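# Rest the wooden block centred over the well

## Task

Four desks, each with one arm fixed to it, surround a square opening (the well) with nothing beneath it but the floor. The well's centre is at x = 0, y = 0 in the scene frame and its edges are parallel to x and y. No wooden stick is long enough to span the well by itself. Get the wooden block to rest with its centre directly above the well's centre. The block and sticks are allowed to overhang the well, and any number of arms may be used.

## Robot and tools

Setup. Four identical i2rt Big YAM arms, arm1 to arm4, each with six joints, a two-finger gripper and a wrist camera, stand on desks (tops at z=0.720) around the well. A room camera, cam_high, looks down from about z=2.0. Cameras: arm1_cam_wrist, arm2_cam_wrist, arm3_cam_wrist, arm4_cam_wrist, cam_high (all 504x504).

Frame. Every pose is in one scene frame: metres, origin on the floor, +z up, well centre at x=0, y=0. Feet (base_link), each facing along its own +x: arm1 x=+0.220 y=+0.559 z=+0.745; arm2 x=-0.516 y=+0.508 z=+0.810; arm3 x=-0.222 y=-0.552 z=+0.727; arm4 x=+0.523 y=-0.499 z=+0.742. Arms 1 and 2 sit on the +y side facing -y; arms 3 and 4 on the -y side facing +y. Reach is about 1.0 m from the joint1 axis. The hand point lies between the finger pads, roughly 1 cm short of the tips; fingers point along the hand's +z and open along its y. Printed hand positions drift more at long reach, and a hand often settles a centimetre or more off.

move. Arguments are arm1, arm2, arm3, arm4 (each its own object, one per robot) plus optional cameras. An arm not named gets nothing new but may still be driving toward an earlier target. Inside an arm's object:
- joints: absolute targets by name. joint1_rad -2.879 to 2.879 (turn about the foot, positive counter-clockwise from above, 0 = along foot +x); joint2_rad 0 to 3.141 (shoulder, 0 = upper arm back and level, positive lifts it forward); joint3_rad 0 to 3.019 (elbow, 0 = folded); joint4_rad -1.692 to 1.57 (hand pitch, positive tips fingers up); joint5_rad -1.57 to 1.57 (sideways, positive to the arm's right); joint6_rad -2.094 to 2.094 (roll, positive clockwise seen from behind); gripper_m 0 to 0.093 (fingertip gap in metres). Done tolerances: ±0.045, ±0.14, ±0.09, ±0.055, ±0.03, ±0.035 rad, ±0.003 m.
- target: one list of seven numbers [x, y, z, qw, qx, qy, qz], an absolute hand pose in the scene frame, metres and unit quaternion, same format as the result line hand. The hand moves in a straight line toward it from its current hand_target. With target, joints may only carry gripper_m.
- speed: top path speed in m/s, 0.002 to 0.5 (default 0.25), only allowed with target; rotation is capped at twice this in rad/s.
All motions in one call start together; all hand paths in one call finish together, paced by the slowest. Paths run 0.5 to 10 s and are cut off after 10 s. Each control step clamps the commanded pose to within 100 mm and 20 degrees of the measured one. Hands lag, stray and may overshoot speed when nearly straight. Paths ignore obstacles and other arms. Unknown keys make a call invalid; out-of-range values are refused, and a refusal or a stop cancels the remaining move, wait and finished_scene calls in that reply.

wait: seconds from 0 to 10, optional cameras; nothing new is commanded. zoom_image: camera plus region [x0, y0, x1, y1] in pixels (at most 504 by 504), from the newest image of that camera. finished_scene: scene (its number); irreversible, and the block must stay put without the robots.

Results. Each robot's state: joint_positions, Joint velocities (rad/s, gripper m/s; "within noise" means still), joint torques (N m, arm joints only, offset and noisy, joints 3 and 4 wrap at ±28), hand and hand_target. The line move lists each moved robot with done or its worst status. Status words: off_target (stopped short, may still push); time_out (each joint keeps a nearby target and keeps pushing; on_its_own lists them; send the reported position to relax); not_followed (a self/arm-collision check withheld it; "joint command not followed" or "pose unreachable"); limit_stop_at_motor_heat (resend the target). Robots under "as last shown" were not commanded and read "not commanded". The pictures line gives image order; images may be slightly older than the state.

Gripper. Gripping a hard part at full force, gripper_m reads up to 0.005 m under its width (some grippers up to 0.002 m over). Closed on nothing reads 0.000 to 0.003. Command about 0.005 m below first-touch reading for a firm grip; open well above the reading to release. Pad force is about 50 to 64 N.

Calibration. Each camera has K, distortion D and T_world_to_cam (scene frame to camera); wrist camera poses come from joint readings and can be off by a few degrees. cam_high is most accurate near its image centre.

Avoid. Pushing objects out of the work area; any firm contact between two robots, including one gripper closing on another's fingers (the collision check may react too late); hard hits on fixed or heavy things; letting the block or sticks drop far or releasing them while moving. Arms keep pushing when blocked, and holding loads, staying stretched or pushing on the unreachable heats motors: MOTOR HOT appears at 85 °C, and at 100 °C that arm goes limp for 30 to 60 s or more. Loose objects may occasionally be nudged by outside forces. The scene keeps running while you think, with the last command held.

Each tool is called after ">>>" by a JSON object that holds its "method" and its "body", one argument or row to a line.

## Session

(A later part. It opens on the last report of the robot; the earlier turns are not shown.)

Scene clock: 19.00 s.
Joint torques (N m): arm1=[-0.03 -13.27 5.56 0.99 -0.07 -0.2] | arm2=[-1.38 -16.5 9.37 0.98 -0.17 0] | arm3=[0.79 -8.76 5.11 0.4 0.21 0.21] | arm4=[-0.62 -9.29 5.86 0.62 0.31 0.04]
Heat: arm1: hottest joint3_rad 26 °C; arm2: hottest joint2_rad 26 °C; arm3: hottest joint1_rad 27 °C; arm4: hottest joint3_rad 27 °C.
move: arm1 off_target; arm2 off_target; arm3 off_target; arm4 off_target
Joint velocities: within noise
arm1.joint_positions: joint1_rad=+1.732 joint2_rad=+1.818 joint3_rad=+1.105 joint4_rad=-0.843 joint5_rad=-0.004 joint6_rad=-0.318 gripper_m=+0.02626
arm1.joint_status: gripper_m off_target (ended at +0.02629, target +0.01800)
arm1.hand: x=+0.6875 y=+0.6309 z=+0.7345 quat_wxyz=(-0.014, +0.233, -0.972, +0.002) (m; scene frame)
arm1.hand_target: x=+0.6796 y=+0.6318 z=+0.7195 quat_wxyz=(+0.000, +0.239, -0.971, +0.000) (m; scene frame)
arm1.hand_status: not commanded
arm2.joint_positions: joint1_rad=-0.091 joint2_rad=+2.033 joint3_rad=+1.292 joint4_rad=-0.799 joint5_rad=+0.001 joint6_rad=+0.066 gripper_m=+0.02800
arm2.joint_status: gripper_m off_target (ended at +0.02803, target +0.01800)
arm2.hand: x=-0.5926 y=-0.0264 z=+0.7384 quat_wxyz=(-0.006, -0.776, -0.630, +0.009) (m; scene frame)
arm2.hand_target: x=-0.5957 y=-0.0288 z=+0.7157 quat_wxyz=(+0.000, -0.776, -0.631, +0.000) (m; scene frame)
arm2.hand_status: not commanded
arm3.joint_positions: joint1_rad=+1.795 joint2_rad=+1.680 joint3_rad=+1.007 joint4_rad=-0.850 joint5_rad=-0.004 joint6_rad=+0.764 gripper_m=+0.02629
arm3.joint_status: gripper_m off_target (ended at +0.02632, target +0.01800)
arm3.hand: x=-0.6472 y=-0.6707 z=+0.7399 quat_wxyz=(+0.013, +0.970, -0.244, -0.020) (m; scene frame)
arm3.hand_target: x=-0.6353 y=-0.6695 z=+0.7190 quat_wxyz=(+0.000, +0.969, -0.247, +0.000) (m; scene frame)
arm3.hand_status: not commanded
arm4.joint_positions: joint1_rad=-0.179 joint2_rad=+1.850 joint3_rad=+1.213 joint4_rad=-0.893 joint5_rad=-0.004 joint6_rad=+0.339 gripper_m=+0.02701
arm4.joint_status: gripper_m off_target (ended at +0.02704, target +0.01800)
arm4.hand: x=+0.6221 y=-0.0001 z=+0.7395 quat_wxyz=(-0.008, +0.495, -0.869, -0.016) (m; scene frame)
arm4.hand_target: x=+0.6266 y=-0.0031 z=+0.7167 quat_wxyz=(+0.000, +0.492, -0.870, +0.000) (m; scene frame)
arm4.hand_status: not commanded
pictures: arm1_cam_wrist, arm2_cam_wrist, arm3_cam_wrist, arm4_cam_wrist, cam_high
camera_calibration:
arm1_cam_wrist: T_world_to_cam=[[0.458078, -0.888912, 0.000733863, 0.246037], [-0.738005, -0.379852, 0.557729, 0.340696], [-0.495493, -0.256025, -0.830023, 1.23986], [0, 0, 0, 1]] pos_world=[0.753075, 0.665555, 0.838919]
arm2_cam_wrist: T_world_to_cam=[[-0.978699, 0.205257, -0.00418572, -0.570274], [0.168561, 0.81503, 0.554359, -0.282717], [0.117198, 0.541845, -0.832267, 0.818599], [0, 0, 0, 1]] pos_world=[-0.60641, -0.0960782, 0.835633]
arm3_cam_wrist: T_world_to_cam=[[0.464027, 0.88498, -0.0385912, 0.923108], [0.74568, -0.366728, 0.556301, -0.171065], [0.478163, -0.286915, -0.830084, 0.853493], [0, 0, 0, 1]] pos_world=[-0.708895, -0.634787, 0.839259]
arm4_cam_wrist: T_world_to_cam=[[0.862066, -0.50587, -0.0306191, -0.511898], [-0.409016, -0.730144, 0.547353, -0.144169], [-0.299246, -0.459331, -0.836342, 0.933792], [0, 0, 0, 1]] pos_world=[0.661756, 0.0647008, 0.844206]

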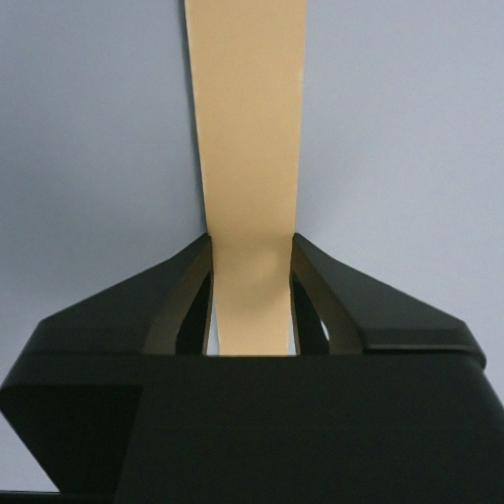

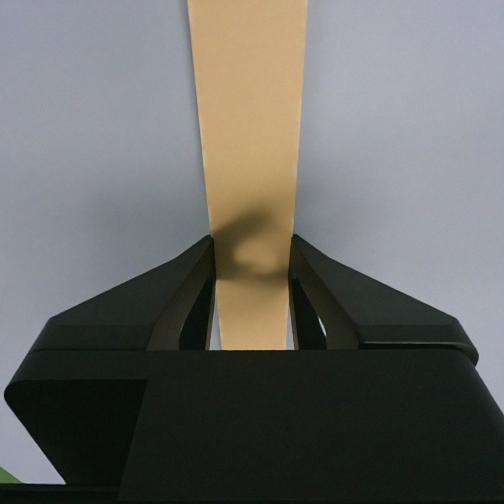

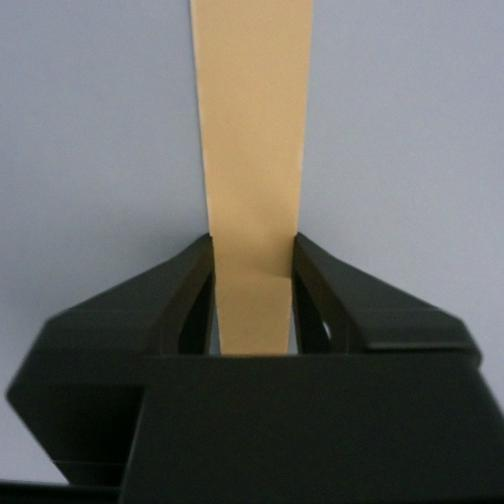

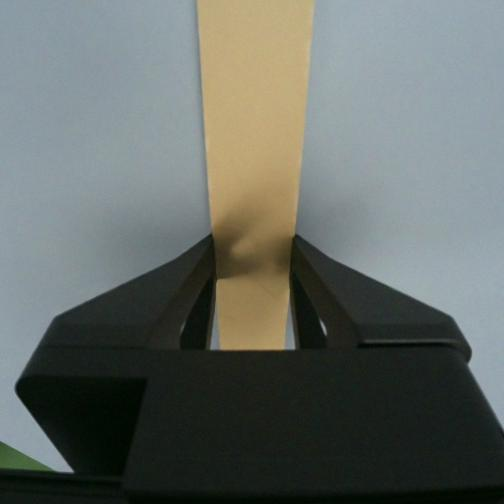

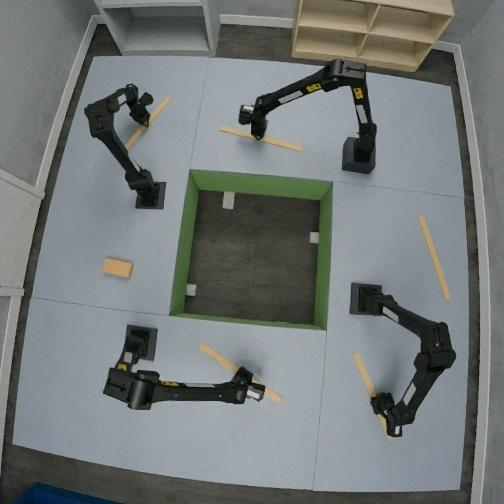

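>>> {"method": "move", "body": {
  "arm1": {"target":[0.615,0.62,0.95,0,0.239,-0.971,0],"speed":0.25},
  "arm3": {"target":[-0.607,-0.66,0.95,0,0.969,-0.247,0],"speed":0.25},
  "arm2": {"target":[-0.575,0.06,0.90,0,0.7755,0.6313,0],"speed":0.25},
  "arm4": {"target":[0.595,-0.07,0.90,0,0.492,-0.870,0],"speed":0.25}
}}

Scene clock: 25.93 s.
Joint torques (N m): arm1=[-0.5 -10.7 11.4 0.23 -0.05 -0.23] | arm2=[-0.32 -16.21 8.64 0.05 -0.12 0.15] | arm3=[0.44 -9.7 12.31 -0.49 0.09 0.17] | arm4=[0.21 -9.93 9.4 -0.29 0.06 0.21]
Heat: arm1: hottest joint3_rad 27 °C; arm2: hottest joint2_rad 26 °C; arm3: hottest joint1_rad 27 °C; arm4: hottest joint3_rad 27 °C.
move: arm1 off_target; arm2 done; arm3 off_target; arm4 off_target
Joint velocities: within noise
arm1.joint_positions: joint1_rad=+1.732 joint2_rad=+1.408 joint3_rad=+1.185 joint4_rad=-1.399 joint5_rad=-0.004 joint6_rad=-0.322 gripper_m=+0.02626
arm1.joint_status: not commanded
arm1.hand: x=+0.6000 y=+0.6184 z=+0.9331 quat_wxyz=(+0.018, +0.235, -0.972, -0.001) (m; scene frame)
arm1.hand_target: x=+0.6143 y=+0.6199 z=+0.9500 quat_wxyz=(+0.000, +0.239, -0.971, +0.000) (m; scene frame)
arm1.hand_status: off_target (0.023 m and 2.2 deg from the pose sent, 0.228 m and 1.8 deg at the start)
arm2.joint_positions: joint1_rad=-0.091 joint2_rad=+1.615 joint3_rad=+1.168 joint4_rad=-1.105 joint5_rad=-0.001 joint6_rad=+0.066 gripper_m=+0.02802
arm2.joint_status: not commanded
arm2.hand: x=-0.5802 y=+0.0568 z=+0.8989 quat_wxyz=(-0.002, -0.776, -0.630, +0.004) (m; scene frame)
arm2.hand_target: x=-0.5750 y=+0.0600 z=+0.9000 quat_wxyz=(+0.000, -0.775, -0.631, +0.000) (m; scene frame)
arm2.hand_status: done (0.006 m and 0.5 deg from the pose sent, 0.184 m and 1.2 deg at the start)
arm3.joint_positions: joint1_rad=+1.795 joint2_rad=+1.391 joint3_rad=+1.220 joint4_rad=-1.445 joint5_rad=-0.002 joint6_rad=+0.764 gripper_m=+0.02629
arm3.joint_status: not commanded
arm3.hand: x=-0.5943 y=-0.6559 z=+0.9289 quat_wxyz=(-0.011, +0.970, -0.244, +0.020) (m; scene frame)
arm3.hand_target: x=-0.6061 y=-0.6597 z=+0.9498 quat_wxyz=(+0.000, +0.969, -0.247, +0.000) (m; scene frame)
arm3.hand_status: off_target (0.025 m and 2.6 deg from the pose sent, 0.214 m and 2.7 deg at the start)
arm4.joint_positions: joint1_rad=-0.151 joint2_rad=+1.505 joint3_rad=+1.187 joint4_rad=-1.277 joint5_rad=+0.002 joint6_rad=+0.368 gripper_m=+0.02701
arm4.joint_status: not commanded
arm4.hand: x=+0.5953 y=-0.0825 z=+0.8845 quat_wxyz=(+0.011, +0.495, -0.869, +0.011) (m; scene frame)
arm4.hand_target: x=+0.5949 y=-0.0706 z=+0.9001 quat_wxyz=(+0.000, +0.492, -0.870, +0.000) (m; scene frame)
arm4.hand_status: off_target (0.020 m and 1.8 deg from the pose sent, 0.177 m and 2.0 deg at the start)
pictures: arm1_cam_wrist, arm2_cam_wrist, arm3_cam_wrist, arm4_cam_wrist, cam_high
camera_calibration:
arm1_cam_wrist: T_world_to_cam=[[0.460897, -0.887221, -0.0203312, 0.291784], [-0.698692, -0.376895, 0.608095, 0.0881323], [-0.547177, -0.266064, -0.793604, 1.3613], [0, 0, 0, 1]] pos_world=[0.671969, 0.654287, 1.03267]
arm2_cam_wrist: T_world_to_cam=[[-0.978687, 0.205307, -0.00447911, -0.574196], [0.16699, 0.808351, 0.56452, -0.451225], [0.11952, 0.55174, -0.825408, 0.900183], [0, 0, 0, 1]] pos_world=[-0.594199, -0.0140323, 0.995171]
arm3_cam_wrist: T_world_to_cam=[[0.464685, 0.885077, 0.0265826, 0.832706], [0.693868, -0.382619, 0.610041, -0.40136], [0.550104, -0.265032, -0.791924, 1.011], [0, 0, 0, 1]] pos_world=[-0.664609, -0.62263, 1.02334]
arm4_cam_wrist: T_world_to_cam=[[0.861725, -0.507364, -0.00329131, -0.550096], [-0.405689, -0.692903, 0.596072, -0.336777], [-0.304706, -0.512315, -0.802924, 0.978544], [0, 0, 0, 1]] pos_world=[0.635574, -0.0111298, 0.984629]

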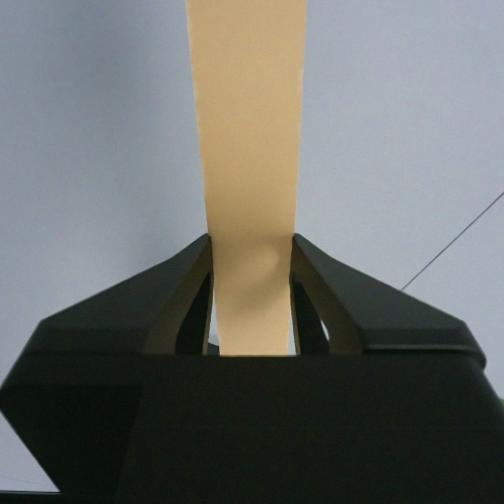

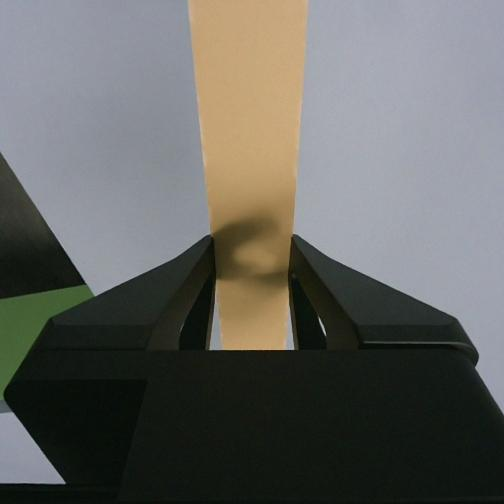

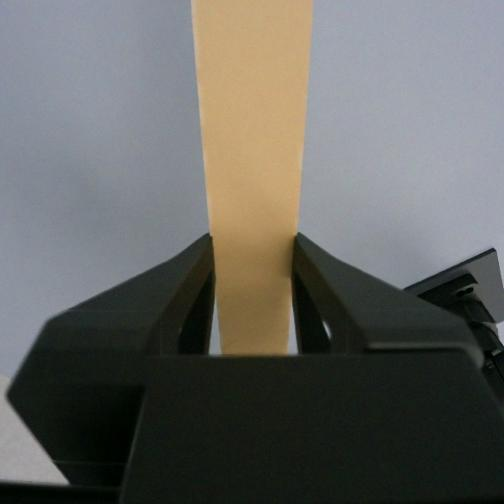

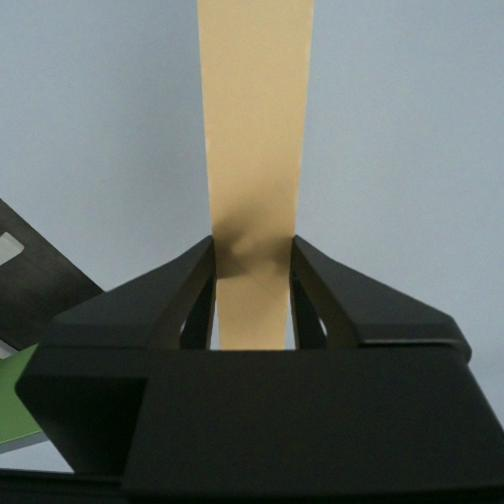

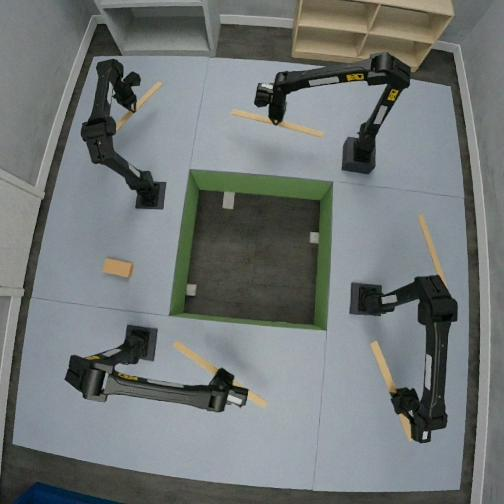

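>>> {"method": "move", "body": {
  "arm1": {"joints":{"joint1_rad":-0.38,"joint6_rad":-0.55}},
  "arm3": {"joints":{"joint1_rad":-0.38,"joint6_rad":-0.56}},
  "cameras": ["cam_high"]
}}

Scene clock: 28.67 s.
Joint torques (N m): arm1=[-0.56 -11.46 10.71 0.2 -0.11 -0.22] | arm2=[0.32 -17.55 8.8 0.12 -0.15 0.14] | arm3=[0.32 -9.58 11.52 -0.4 -0.08 -0.03] | arm4=[0.38 -9.99 9.35 -0.28 0.08 0.2]
Heat: arm1: hottest joint3_rad 27 °C; arm2: hottest joint2_rad 26 °C; arm3: hottest joint1_rad 27 °C; arm4: hottest joint3_rad 27 °C.
move: arm1 done; arm3 done
Joint velocities: within noise
arm1.joint_positions: joint1_rad=-0.378 joint2_rad=+1.412 joint3_rad=+1.194 joint4_rad=-1.399 joint5_rad=-0.003 joint6_rad=-0.539 gripper_m=+0.02629
arm1.joint_status: all done
arm1.hand: x=+0.0700 y=+0.1980 z=+0.9281 quat_wxyz=(+0.000, -0.651, -0.759, -0.026) (m; scene frame)
arm1.hand_target: x=+0.0647 y=+0.1877 z=+0.9431 quat_wxyz=(-0.006, -0.648, -0.762, -0.011) (m; scene frame)
arm1.hand_status: not commanded
arm2, arm4: as last shown
arm2.hand_target: x=-0.5750 y=+0.0599 z=+0.9000 quat_wxyz=(+0.000, -0.775, -0.631, +0.000) (m; scene frame)
arm3.joint_positions: joint1_rad=-0.380 joint2_rad=+1.391 joint3_rad=+1.231 joint4_rad=-1.445 joint5_rad=-0.001 joint6_rad=-0.547 gripper_m=+0.02629
arm3.joint_status: all done
arm3.hand: x=-0.0951 y=-0.1843 z=+0.9340 quat_wxyz=(+0.015, +0.779, -0.627, +0.005) (m; scene frame)
arm3.hand_target: x=-0.0924 y=-0.1757 z=+0.9511 quat_wxyz=(-0.001, +0.783, -0.622, -0.002) (m; scene frame)
arm3.hand_status: not commanded
arm4.hand_target: x=+0.5949 y=-0.0705 z=+0.9001 quat_wxyz=(+0.000, +0.492, -0.870, +0.000) (m; scene frame)
pictures: cam_high

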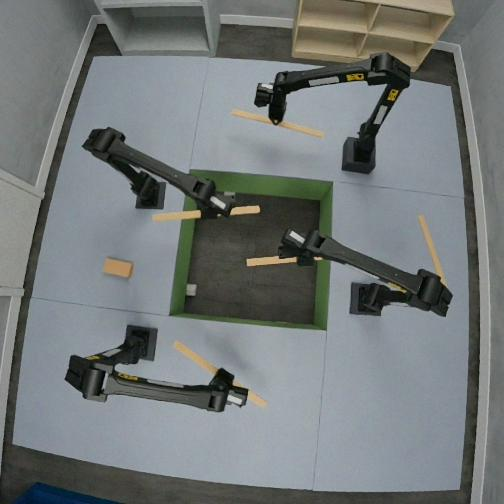

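>>> {"method": "move", "body": {
  "arm1": {"target":[0.028,0.175,0.835,0.0923,0.701,0.701,-0.0923],"speed":0.25},
  "arm3": {"target":[-0.03,-0.30,0.95,-0.0923,0.701,-0.701,-0.0923],"speed":0.25},
  "arm2": {"target":[-0.34,0.03,0.95,0.1305,0,0.9914,0],"speed":0.25},
  "arm4": {"target":[0.37,-0.04,0.93,0,0.9914,0,-0.1305],"speed":0.25}
}}

Scene clock: 34.63 s.
Joint torques (N m): arm1=[-0.79 -10.05 7.12 1.46 -0.19 0.02] | arm2=[0.03 -14.86 13.67 0.25 -0.45 -0.01] | arm3=[-0.32 -6.36 8.9 0.77 -0.29 -0.03] | arm4=[0.09 -9.7 9.88 -0.2 -0.51 -0.07]
Heat: arm1: hottest joint3_rad 27 °C; arm2: hottest joint3_rad 27 °C; arm3: hottest joint1_rad 27 °C; arm4: hottest joint3_rad 28 °C.
move: arm1 done; arm2 off_target; arm3 done; arm4 off_target
Joint velocities: within noise
arm1.joint_positions: joint1_rad=-0.486 joint2_rad=+1.415 joint3_rad=+0.937 joint4_rad=-0.850 joint5_rad=-0.110 joint6_rad=-0.504 gripper_m=+0.02629
arm1.joint_status: not commanded
arm1.hand: x=+0.0312 y=+0.1732 z=+0.8426 quat_wxyz=(-0.093, -0.694, -0.708, +0.097) (m; scene frame)
arm1.hand_target: x=+0.0282 y=+0.1751 z=+0.8352 quat_wxyz=(-0.092, -0.701, -0.701, +0.092) (m; scene frame)
arm1.hand_status: done (0.008 m and 1.3 deg from the pose sent, 0.105 m and 19.3 deg at the start)
arm2.joint_positions: joint1_rad=+0.310 joint2_rad=+1.627 joint3_rad=+1.305 joint4_rad=-1.171 joint5_rad=-0.248 joint6_rad=-1.281 gripper_m=+0.02801
arm2.joint_status: not commanded
arm2.hand: x=-0.3483 y=+0.0424 z=+0.9473 quat_wxyz=(-0.129, -0.010, -0.992, -0.002) (m; scene frame)
arm2.hand_target: x=-0.3402 y=+0.0305 z=+0.9498 quat_wxyz=(-0.131, +0.000, -0.991, +0.000) (m; scene frame)
arm2.hand_status: off_target (0.015 m and 1.2 deg from the pose sent, 0.247 m and 102.6 deg at the start)
arm3.joint_positions: joint1_rad=-0.785 joint2_rad=+1.055 joint3_rad=+0.963 joint4_rad=-1.319 joint5_rad=-0.172 joint6_rad=-0.716 gripper_m=+0.02630
arm3.joint_status: not commanded
arm3.hand: x=-0.0334 y=-0.3005 z=+0.9436 quat_wxyz=(-0.075, +0.699, -0.705, -0.091) (m; scene frame)
arm3.hand_target: x=-0.0301 y=-0.3001 z=+0.9500 quat_wxyz=(-0.092, +0.701, -0.701, -0.092) (m; scene frame)
arm3.hand_status: done (0.007 m and 2.0 deg from the pose sent, 0.134 m and 20.7 deg at the start)
arm4.joint_positions: joint1_rad=+0.250 joint2_rad=+1.555 joint3_rad=+1.325 joint4_rad=-1.288 joint5_rad=-0.244 joint6_rad=-1.312 gripper_m=+0.02702
arm4.joint_status: not commanded
arm4.hand: x=+0.3757 y=-0.0518 z=+0.9208 quat_wxyz=(+0.007, +0.992, -0.010, -0.127) (m; scene frame)
arm4.hand_target: x=+0.3702 y=-0.0405 z=+0.9299 quat_wxyz=(+0.000, +0.991, +0.000, -0.130) (m; scene frame)
arm4.hand_status: off_target (0.016 m and 1.4 deg from the pose sent, 0.234 m and 121.5 deg at the start)
pictures: arm1_cam_wrist, arm2_cam_wrist, arm3_cam_wrist, arm4_cam_wrist, cam_high
camera_calibration:
arm1_cam_wrist: T_world_to_cam=[[-0.999616, -0.0276944, 0.00118021, 0.0356204], [-0.0256062, 0.938873, 0.343309, -0.447868], [-0.0106158, 0.343147, -0.939222, 0.860346], [0, 0, 0, 1]] pos_world=[0.0332718, 0.126252, 0.961771]
arm2_cam_wrist: T_world_to_cam=[[-0.0186834, -0.999757, -0.0117303, 0.0483065], [-0.939057, 0.0135188, 0.343494, -0.647777], [-0.343252, 0.017433, -0.939082, 0.88954], [0, 0, 0, 1]] pos_world=[-0.302061, 0.0415445, 1.05843]
arm3_cam_wrist: T_world_to_cam=[[0.999679, 0.00426056, -0.0249898, 0.0589145], [0.0133752, -0.926048, 0.377168, -0.62984], [-0.0215348, -0.377381, -0.925807, 0.881709], [0, 0, 0, 1]] pos_world=[-0.0314839, -0.250772, 1.05532]
arm4_cam_wrist: T_world_to_cam=[[0.0110926, 0.999568, -0.0272187, 0.074486], [0.938064, -0.000975772, 0.34646, -0.665291], [0.346284, -0.029376, -0.93767, 0.860939], [0, 0, 0, 1]] pos_world=[0.32513, -0.0498121, 1.0398]

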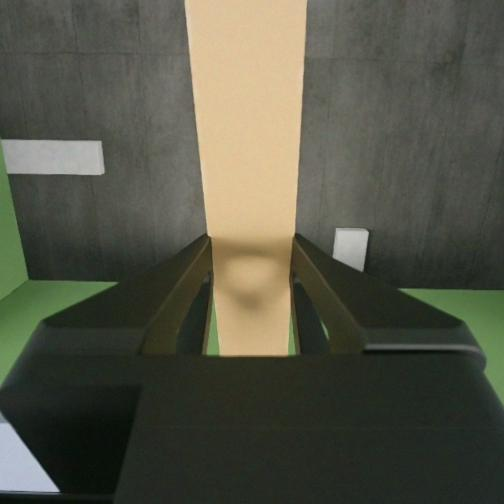

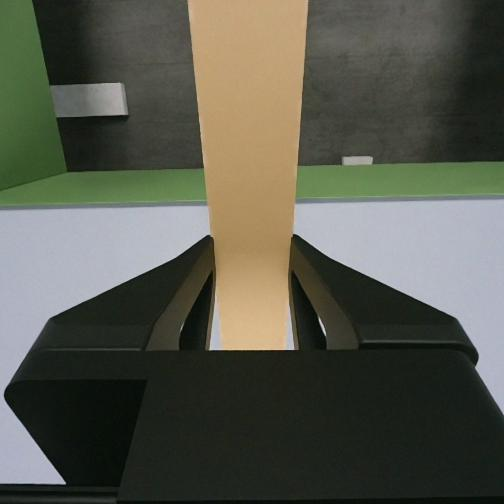

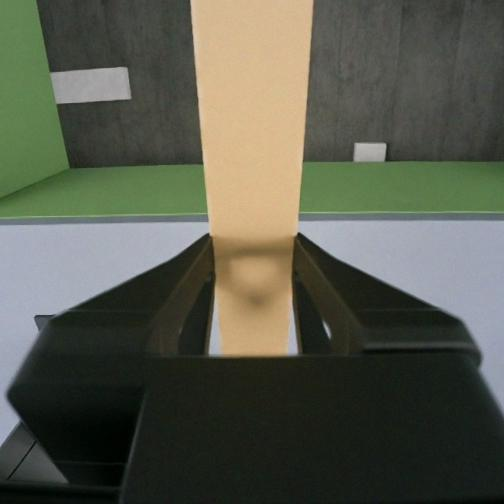

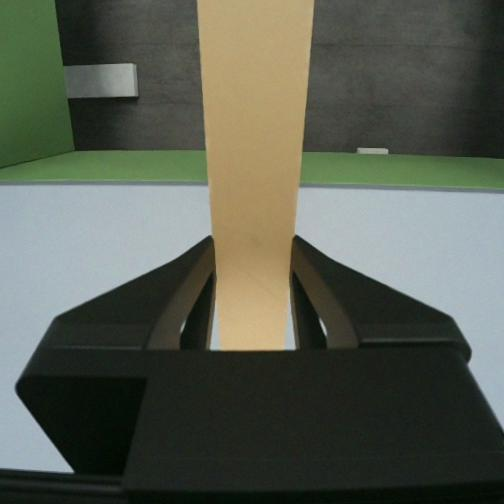

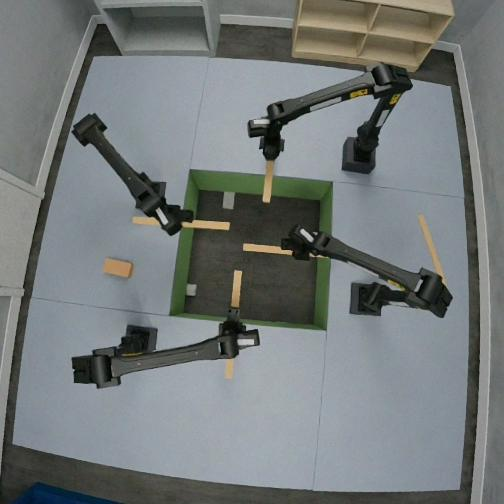

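>>> {"method": "move", "body": {
  "arm1": {"target":[0.028,0.176,0.802,0.0923,0.701,0.701,-0.0923],"speed":0.15},
  "arm2": {"target":[-0.168,0.022,0.855,0.1236,0,0.9923,0],"speed":0.2},
  "cameras": ["cam_high","arm2_cam_wrist","arm4_cam_wrist"]
}}

Scene clock: 37.47 s.
Joint torques (N m): arm1=[-0.79 -10.29 6.76 1.44 -0.18 0] | arm2=[-0.03 -18.78 12.92 1.07 -0.18 0.18] | arm3=[-0.32 -6.42 8.9 0.76 -0.29 -0.02] | arm4=[0.32 -9.35 9.88 -0.21 -0.51 -0.07]
Heat: arm1: hottest joint3_rad 27 °C; arm2: hottest joint3_rad 27 °C; arm3: hottest joint1_rad 27 °C; arm4: hottest joint3_rad 28 °C.
move: arm1 done; arm2 off_target
Joint velocities: within noise
arm1.joint_positions: joint1_rad=-0.488 joint2_rad=+1.464 joint3_rad=+0.888 joint4_rad=-0.752 joint5_rad=-0.111 joint6_rad=-0.504 gripper_m=+0.02629
arm1.joint_status: not commanded
arm1.hand: x=+0.0310 y=+0.1738 z=+0.8091 quat_wxyz=(-0.092, -0.694, -0.707, +0.096) (m; scene frame)
arm1.hand_target: x=+0.0280 y=+0.1760 z=+0.8022 quat_wxyz=(-0.092, -0.701, -0.701, +0.092) (m; scene frame)
arm1.hand_status: done (0.008 m and 1.1 deg from the pose sent, 0.041 m and 1.3 deg at the start)
arm2.joint_positions: joint1_rad=+0.613 joint2_rad=+1.900 joint3_rad=+1.429 joint4_rad=-0.978 joint5_rad=-0.207 joint6_rad=-1.006 gripper_m=+0.02801
arm2.joint_status: not commanded
arm2.hand: x=-0.1773 y=+0.0371 z=+0.8567 quat_wxyz=(-0.119, +0.004, -0.993, -0.008) (m; scene frame)
arm2.hand_target: x=-0.1685 y=+0.0226 z=+0.8552 quat_wxyz=(-0.124, +0.000, -0.992, +0.000) (m; scene frame)
arm2.hand_status: off_target (0.018 m and 1.2 deg from the pose sent, 0.204 m and 1.3 deg at the start)
arm3: as last shown
arm3.hand: x=-0.0333 y=-0.3005 z=+0.9436 quat_wxyz=(-0.076, +0.699, -0.705, -0.091) (m; scene frame)
arm3.hand_target: x=-0.0300 y=-0.3000 z=+0.9501 quat_wxyz=(-0.092, +0.701, -0.701, -0.092) (m; scene frame)
arm4.joint_positions: joint1_rad=+0.250 joint2_rad=+1.555 joint3_rad=+1.325 joint4_rad=-1.288 joint5_rad=-0.244 joint6_rad=-1.313 gripper_m=+0.02702
arm4.joint_status: not commanded
arm4.hand: x=+0.3757 y=-0.0518 z=+0.9209 quat_wxyz=(+0.007, +0.992, -0.009, -0.127) (m; scene frame)
arm4.hand_target: x=+0.3701 y=-0.0404 z=+0.9301 quat_wxyz=(+0.000, +0.991, +0.000, -0.130) (m; scene frame)
arm4.hand_status: not commanded
pictures: arm2_cam_wrist, arm4_cam_wrist, cam_high
camera_calibration:
arm2_cam_wrist: T_world_to_cam=[[0.0121905, -0.99969, -0.0216932, 0.0590608], [-0.93226, -0.0192079, 0.361278, -0.468867], [-0.361582, 0.0158196, -0.932206, 0.854208], [0, 0, 0, 1]] pos_world=[-0.12896, 0.0365233, 0.96697]
arm4_cam_wrist: T_world_to_cam=[[0.0103895, 0.99958, -0.02706, 0.0745575], [0.93807, -0.000371359, 0.346446, -0.665318], [0.346291, -0.0289836, -0.937679, 0.861153], [0, 0, 0, 1]] pos_world=[0.32513, -0.0498139, 1.04]

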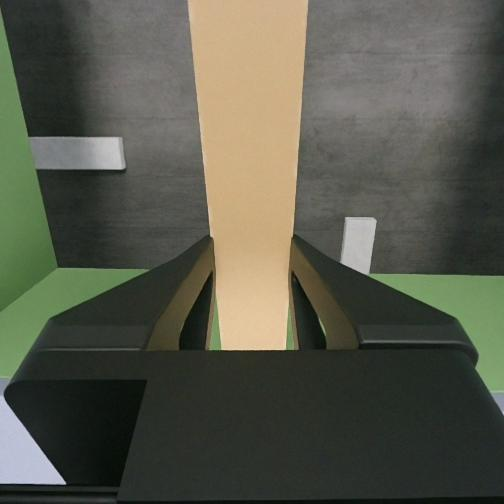

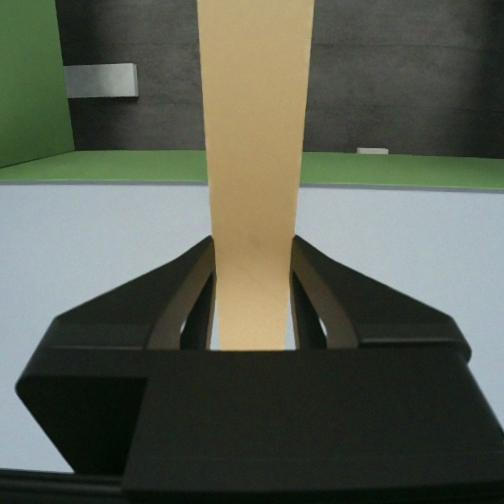

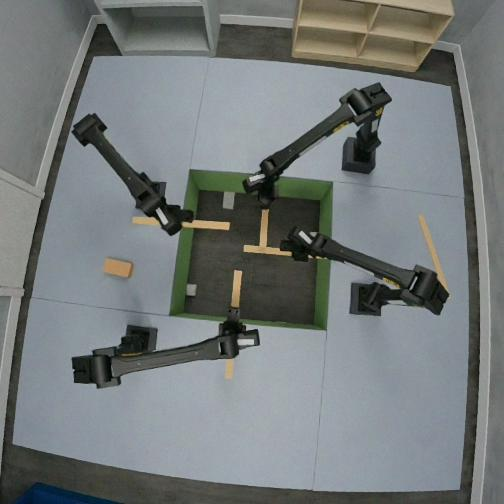

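>>> {"method": "move", "body": {
  "arm1": {"target":[0.027,0.177,0.792,0.0923,0.701,0.701,-0.0923],"speed":0.1},
  "arm2": {"target":[-0.161,0.016,0.812,0.1236,0,0.9923,0],"speed":0.1},
  "cameras": ["cam_high","arm2_cam_wrist","arm4_cam_wrist"]
}}

>>> {"method": "zoom_image", "body": {
  "camera": "cam_high",
  "region": [180, 160, 340, 320]
}}

Scene clock: 38.90 s.
Joint torques (N m): arm1=[-0.85 -10.34 6.63 1.44 -0.19 -0.05] | arm2=[-0.09 -20.19 11.89 1.24 -0.2 0.16] | arm3=[-0.32 -6.48 8.9 0.77 -0.29 -0.02] | arm4=[0.15 -9.64 9.88 -0.18 -0.49 -0.08]
Heat: arm1: hottest joint3_rad 27 °C; arm2: hottest joint3_rad 27 °C; arm3: hottest joint1_rad 27 °C; arm4: hottest joint3_rad 29 °C.
move: arm1 done; arm2 off_target
Joint velocities: within noise
arm1.joint_positions: joint1_rad=-0.492 joint2_rad=+1.481 joint3_rad=+0.874 joint4_rad=-0.723 joint5_rad=-0.111 joint6_rad=-0.504 gripper_m=+0.02629
arm1.joint_status: not commanded
arm1.hand: x=+0.0299 y=+0.1747 z=+0.7990 quat_wxyz=(-0.093, -0.696, -0.706, +0.096) (m; scene frame)
arm1.hand_target: x=+0.0271 y=+0.1771 z=+0.7921 quat_wxyz=(-0.092, -0.701, -0.701, +0.092) (m; scene frame)
arm1.hand_status: done (0.008 m and 0.9 deg from the pose sent, 0.018 m and 1.1 deg at the start)
arm2.joint_positions: joint1_rad=+0.613 joint2_rad=+1.977 joint3_rad=+1.429 joint4_rad=-0.899 joint5_rad=-0.207 joint6_rad=-1.001 gripper_m=+0.02801
arm2.joint_status: not commanded
arm2.hand: x=-0.1714 y=+0.0279 z=+0.8156 quat_wxyz=(-0.119, +0.002, -0.993, -0.008) (m; scene frame)
arm2.hand_target: x=-0.1613 y=+0.0165 z=+0.8123 quat_wxyz=(-0.124, +0.000, -0.992, +0.000) (m; scene frame)
arm2.hand_status: off_target (0.016 m and 1.1 deg from the pose sent, 0.052 m and 1.2 deg at the start)
arm3, arm4: as last shown
arm4.hand_target: x=+0.3702 y=-0.0404 z=+0.9301 quat_wxyz=(+0.000, +0.991, +0.000, -0.130) (m; scene frame)
pictures: arm2_cam_wrist, arm4_cam_wrist, cam_high
camera_calibration:
arm2_cam_wrist: T_world_to_cam=[[0.00772723, -0.999744, -0.0212811, 0.0477786], [-0.932483, -0.0148898, 0.360906, -0.448495], [-0.36113, 0.0170555, -0.932359, 0.81834], [0, 0, 0, 1]] pos_world=[-0.123056, 0.0271312, 0.925869]
arm4_cam_wrist: T_world_to_cam=[[0.0103895, 0.99958, -0.02706, 0.0745575], [0.93807, -0.000371359, 0.346446, -0.665318], [0.346291, -0.0289836, -0.937679, 0.861153], [0, 0, 0, 1]] pos_world=[0.32513, -0.0498139, 1.04]

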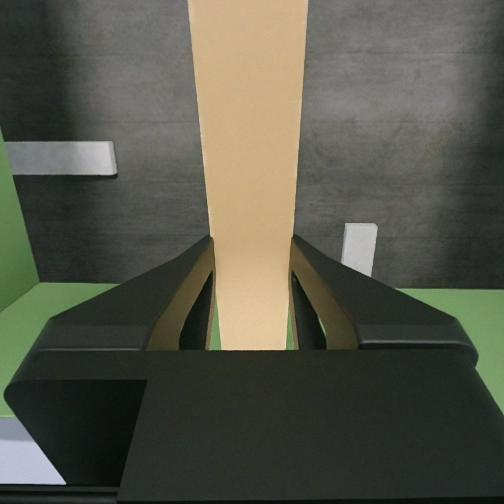

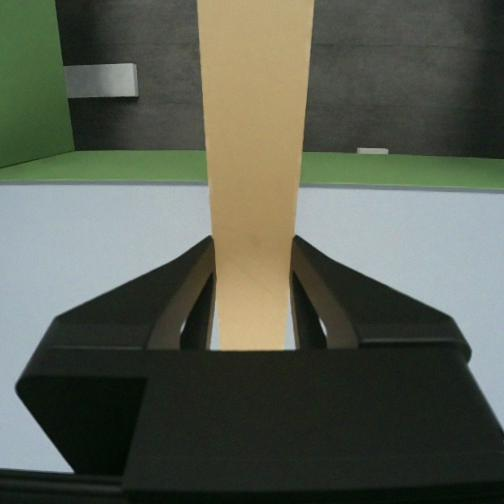

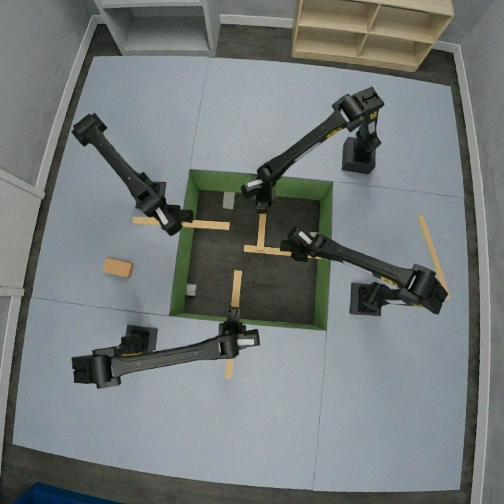

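Scaled by 3.150 from the camera's 504x504 image, which has a finer 720x720 frame.

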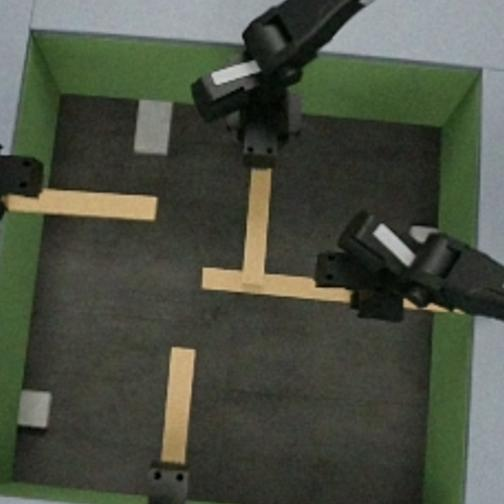

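>>> {"method": "move", "body": {
  "arm2": {"target":[-0.150,0.016,0.797,0.1236,0,0.9923,0],"speed":0.1},
  "cameras": ["cam_high"]
}}

>>> {"method": "zoom_image", "body": {
  "camera": "cam_high",
  "region": [180, 160, 340, 320]
}}

Scene clock: 40.47 s.
Joint torques (N m): arm1=[-0.79 -10.4 6.64 1.46 -0.18 -0.05] | arm2=[0.15 -18.78 12.16 1.35 -0.18 0.15] | arm3=[-0.38 -6.48 8.91 0.76 -0.29 -0.03] | arm4=[0.15 -9.58 9.88 -0.18 -0.51 -0.08]
Heat: arm1: hottest joint3_rad 27 °C; arm2: hottest joint3_rad 27 °C; arm3: hottest joint1_rad 27 °C; arm4: hottest joint3_rad 29 °C.
move: arm2 off_target
Joint velocities: within noise
arm1.joint_positions: joint1_rad=-0.492 joint2_rad=+1.481 joint3_rad=+0.874 joint4_rad=-0.723 joint5_rad=-0.112 joint6_rad=-0.504 gripper_m=+0.02629
arm1.joint_status: not commanded
arm1.hand: x=+0.0300 y=+0.1747 z=+0.7988 quat_wxyz=(-0.093, -0.696, -0.706, +0.096) (m; scene frame)
arm1.hand_target: x=+0.0272 y=+0.1771 z=+0.7921 quat_wxyz=(-0.092, -0.701, -0.701, +0.092) (m; scene frame)
arm1.hand_status: not commanded
arm2.joint_positions: joint1_rad=+0.624 joint2_rad=+2.004 joint3_rad=+1.435 joint4_rad=-0.872 joint5_rad=-0.205 joint6_rad=-0.986 gripper_m=+0.02801
arm2.joint_status: not commanded
arm2.hand: x=-0.1634 y=+0.0270 z=+0.8026 quat_wxyz=(-0.120, +0.001, -0.993, -0.007) (m; scene frame)
arm2.hand_target: x=-0.1505 y=+0.0166 z=+0.7972 quat_wxyz=(-0.124, +0.000, -0.992, +0.000) (m; scene frame)
arm2.hand_status: off_target (0.018 m and 0.9 deg from the pose sent, 0.031 m and 1.1 deg at the start)
arm3, arm4: as last shown
arm3.joint_positions: joint1_rad=-0.785 joint2_rad=+1.055 joint3_rad=+0.963 joint4_rad=-1.319 joint5_rad=-0.173 joint6_rad=-0.716 gripper_m=+0.02630
arm3.hand: x=-0.0333 y=-0.3004 z=+0.9436 quat_wxyz=(-0.076, +0.699, -0.705, -0.091) (m; scene frame)
pictures: cam_high

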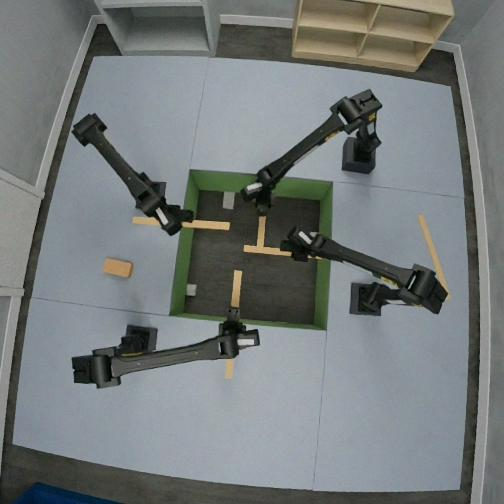

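Scaled by 3.150 from the camera's 504x504 image, which has a finer 720x720 frame.

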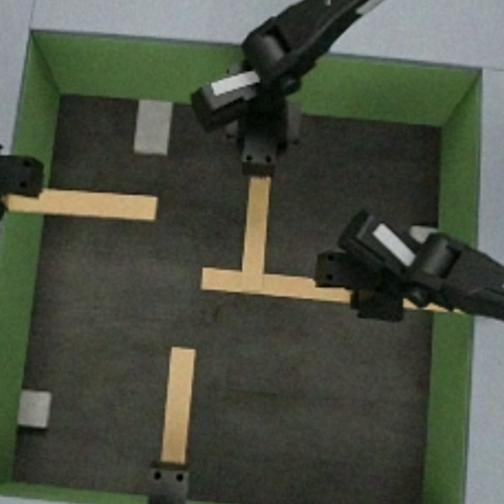

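>>> {"method": "move", "body": {
  "arm2": {"target":[-0.148,0.016,0.786,0.1236,0,0.9923,0],"speed":0.1},
  "cameras": ["cam_high"]
}}

>>> {"method": "zoom_image", "body": {
  "camera": "cam_high",
  "region": [220, 200, 300, 280]
}}

Scene clock: 41.73 s.
Joint torques (N m): arm1=[-0.79 -10.64 6.61 1.44 -0.18 -0.05] | arm2=[0.73 -18.78 11.88 1.43 -0.18 0.18] | arm3=[-0.32 -6.48 8.88 0.76 -0.29 -0.02] | arm4=[0.21 -9.7 9.91 -0.21 -0.5 -0.07]
Heat: arm1: hottest joint3_rad 27 °C; arm2: hottest joint2_rad 27 °C; arm3: hottest joint1_rad 27 °C; arm4: hottest joint3_rad 29 °C.
move: arm2 off_target
Joint velocities: within noise
arm1, arm3: as last shown
arm1.joint_positions: joint1_rad=-0.492 joint2_rad=+1.484 joint3_rad=+0.874 joint4_rad=-0.723 joint5_rad=-0.112 joint6_rad=-0.504 gripper_m=+0.02629
arm1.hand: x=+0.0301 y=+0.1749 z=+0.7978 quat_wxyz=(-0.092, -0.696, -0.706, +0.094) (m; scene frame)
arm2.joint_positions: joint1_rad=+0.624 joint2_rad=+2.015 joint3_rad=+1.435 joint4_rad=-0.852 joint5_rad=-0.205 joint6_rad=-0.984 gripper_m=+0.02801
arm2.joint_status: not commanded
arm2.hand: x=-0.1611 y=+0.0244 z=+0.7971 quat_wxyz=(-0.123, +0.000, -0.992, -0.003) (m; scene frame)
arm2.hand_target: x=-0.1484 y=+0.0169 z=+0.7862 quat_wxyz=(-0.124, +0.000, -0.992, +0.000) (m; scene frame)
arm2.hand_status: off_target (0.019 m and 0.4 deg from the pose sent, 0.025 m and 0.9 deg at the start)
arm4.joint_positions: joint1_rad=+0.250 joint2_rad=+1.555 joint3_rad=+1.325 joint4_rad=-1.288 joint5_rad=-0.245 joint6_rad=-1.313 gripper_m=+0.02702
arm4.joint_status: not commanded
arm4.hand: x=+0.3756 y=-0.0518 z=+0.9209 quat_wxyz=(+0.007, +0.992, -0.009, -0.127) (m; scene frame)
arm4.hand_target: x=+0.3701 y=-0.0405 z=+0.9301 quat_wxyz=(+0.000, +0.991, +0.000, -0.131) (m; scene frame)
arm4.hand_status: not commanded
pictures: cam_high

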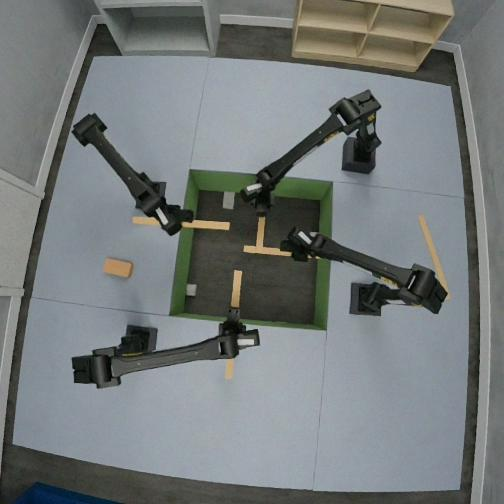

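Scaled by 6.300 from the camera's 504x504 image, which has a finer 720x720 frame.

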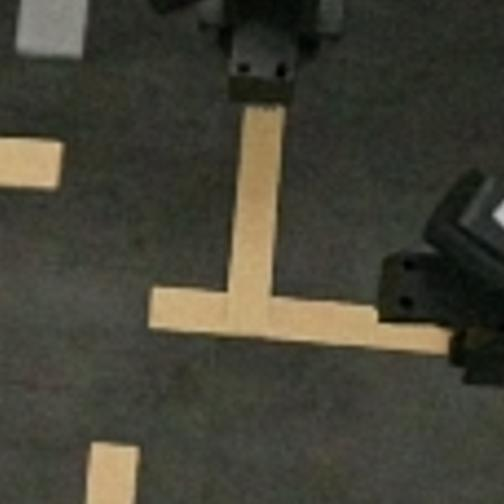

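>>> {"method": "move", "body": {
  "arm3": {"target":[-0.027,-0.171,0.845,-0.0923,0.701,-0.701,-0.0923],"speed":0.2},
  "cameras": ["cam_high"]
}}

>>> {"method": "zoom_image", "body": {
  "camera": "cam_high",
  "region": [200, 180, 300, 280]
}}

Scene clock: 43.90 s.
Joint torques (N m): arm1=[-0.79 -10.64 6.61 1.44 -0.18 -0.05] | arm2=[0.38 -18.78 11.92 1.14 -0.18 0.16] | arm3=[0.67 -8.59 10.99 0.81 -0.06 0.2] | arm4=[0.26 -9.47 9.88 -0.23 -0.49 -0.08]
Heat: arm1: hottest joint3_rad 27 °C; arm2: hottest joint3_rad 27 °C; arm3: hottest joint1_rad 27 °C; arm4: hottest joint3_rad 29 °C.
move: arm3 off_target
Joint velocities: within noise
arm1, arm2, arm4: as last shown
arm3.joint_positions: joint1_rad=-0.578 joint2_rad=+1.393 joint3_rad=+0.935 joint4_rad=-0.935 joint5_rad=-0.132 joint6_rad=-0.524 gripper_m=+0.02630
arm3.joint_status: not commanded
arm3.hand: x=-0.0356 y=-0.1888 z=+0.8311 quat_wxyz=(-0.070, +0.705, -0.701, -0.087) (m; scene frame)
arm3.hand_target: x=-0.0275 y=-0.1717 z=+0.8455 quat_wxyz=(-0.092, +0.701, -0.701, -0.093) (m; scene frame)
arm3.hand_status: off_target (0.024 m and 2.7 deg from the pose sent, 0.163 m and 2.0 deg at the start)
pictures: cam_high

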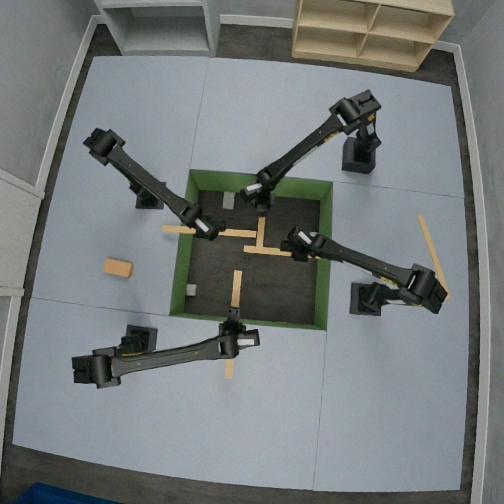

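Scaled by 5.040 from the camera's 504x504 image, which has a finer 720x720 frame.

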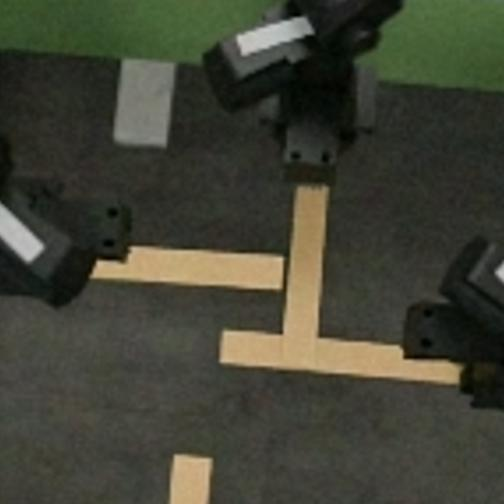

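>>> {"method": "move", "body": {
  "arm3": {"target":[-0.025,-0.137,0.842,-0.0923,0.701,-0.701,-0.0923],"speed":0.15},
  "cameras": ["cam_high"]
}}

>>> {"method": "zoom_image", "body": {
  "camera": "cam_high",
  "region": [200, 180, 300, 280]
}}

Scene clock: 45.40 s.
Joint torques (N m): arm1=[-0.79 -10.64 6.61 1.44 -0.18 -0.05] | arm2=[0.21 -18.49 11.74 1.22 -0.12 0.2] | arm3=[0.79 -8.94 11.93 0.75 -0.05 0.2] | arm4=[0.32 -9.47 9.85 -0.17 -0.5 -0.08]
Heat: arm1: hottest joint3_rad 27 °C; arm2: hottest joint3_rad 27 °C; arm3: hottest joint1_rad 27 °C; arm4: hottest joint3_rad 29 °C.
move: arm3 off_target
Joint velocities: within noise
arm1, arm2, arm4: as last shown
arm3.joint_positions: joint1_rad=-0.543 joint2_rad=+1.465 joint3_rad=+0.998 joint4_rad=-0.924 joint5_rad=-0.124 joint6_rad=-0.488 gripper_m=+0.02630
arm3.joint_status: not commanded
arm3.hand: x=-0.0346 y=-0.1598 z=+0.8269 quat_wxyz=(-0.069, +0.704, -0.701, -0.085) (m; scene frame)
arm3.hand_target: x=-0.0256 y=-0.1382 z=+0.8426 quat_wxyz=(-0.092, +0.701, -0.701, -0.093) (m; scene frame)
arm3.hand_status: off_target (0.029 m and 2.9 deg from the pose sent, 0.054 m and 2.7 deg at the start)
pictures: cam_high

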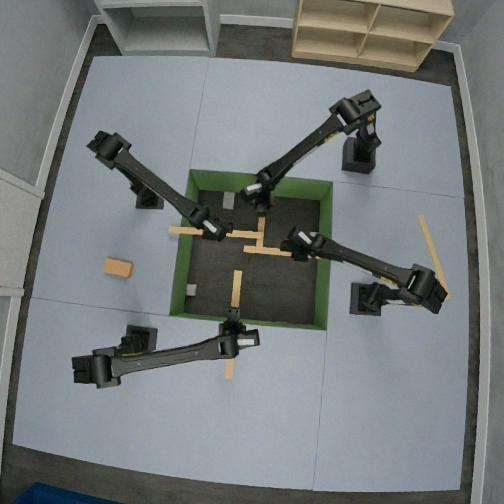

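Scaled by 5.040 from the camera's 504x504 image, which has a finer 720x720 frame.

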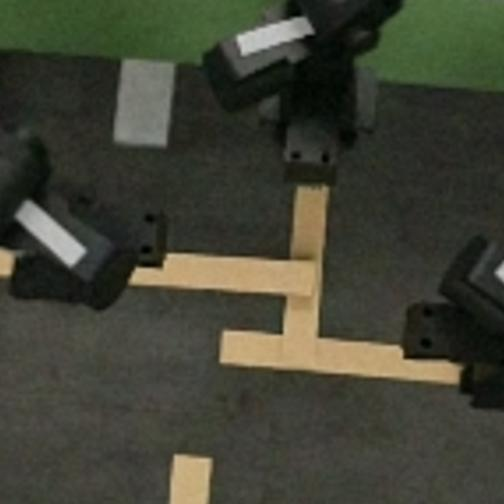

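>>> {"method": "move", "body": {
  "arm3": {"target":[-0.025,-0.128,0.815,-0.0923,0.701,-0.701,-0.0923],"speed":0.1},
  "cameras": ["cam_high"]
}}

>>> {"method": "zoom_image", "body": {
  "camera": "cam_high",
  "region": [200, 180, 300, 280]
}}

Scene clock: 46.70 s.
Joint torques (N m): arm1=[-0.85 -10.7 6.6 1.44 -0.18 -0.05] | arm2=[0.32 -19.08 11.88 1.26 -0.14 0.21] | arm3=[0.97 -9.41 10.29 0.84 -0.02 0.21] | arm4=[0.15 -9.52 9.88 -0.2 -0.5 -0.09]
Heat: arm1: hottest joint3_rad 27 °C; arm2: hottest joint3_rad 28 °C; arm3: hottest joint1_rad 27 °C; arm4: hottest joint3_rad 29 °C.
move: arm3 off_target
Joint velocities: within noise
arm1, arm4: as last shown
arm1.hand: x=+0.0301 y=+0.1749 z=+0.7976 quat_wxyz=(-0.092, -0.696, -0.706, +0.094) (m; scene frame)
arm2.joint_positions: joint1_rad=+0.625 joint2_rad=+2.016 joint3_rad=+1.435 joint4_rad=-0.852 joint5_rad=-0.204 joint6_rad=-0.984 gripper_m=+0.02802
arm2.joint_status: not commanded
arm2.hand: x=-0.1611 y=+0.0246 z=+0.7962 quat_wxyz=(-0.122, +0.000, -0.993, -0.004) (m; scene frame)
arm2.hand_target: x=-0.1486 y=+0.0168 z=+0.7861 quat_wxyz=(-0.124, +0.000, -0.992, +0.000) (m; scene frame)
arm2.hand_status: not commanded
arm3.joint_positions: joint1_rad=-0.535 joint2_rad=+1.520 joint3_rad=+0.998 joint4_rad=-0.851 joint5_rad=-0.122 joint6_rad=-0.480 gripper_m=+0.02630
arm3.joint_status: not commanded
arm3.hand: x=-0.0302 y=-0.1448 z=+0.8071 quat_wxyz=(-0.077, +0.704, -0.700, -0.088) (m; scene frame)
arm3.hand_target: x=-0.0254 y=-0.1285 z=+0.8153 quat_wxyz=(-0.092, +0.701, -0.701, -0.093) (m; scene frame)
arm3.hand_status: off_target (0.019 m and 1.9 deg from the pose sent, 0.035 m and 2.9 deg at the start)
pictures: cam_high

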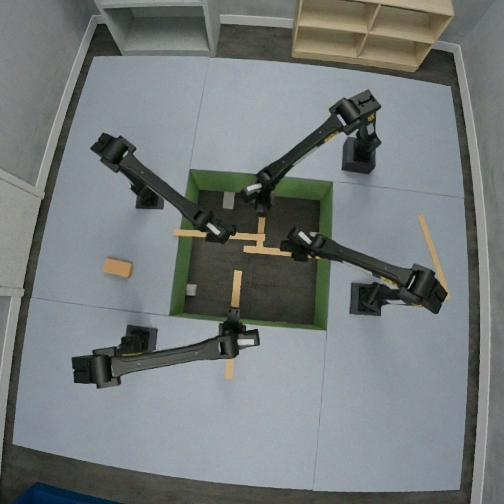

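Scaled by 5.040 from the camera's 504x504 image, which has a finer 720x720 frame.

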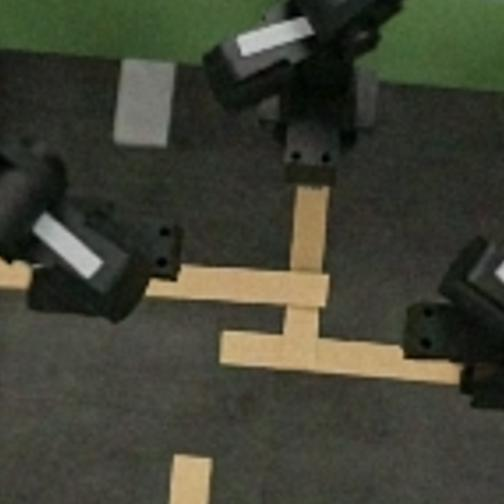

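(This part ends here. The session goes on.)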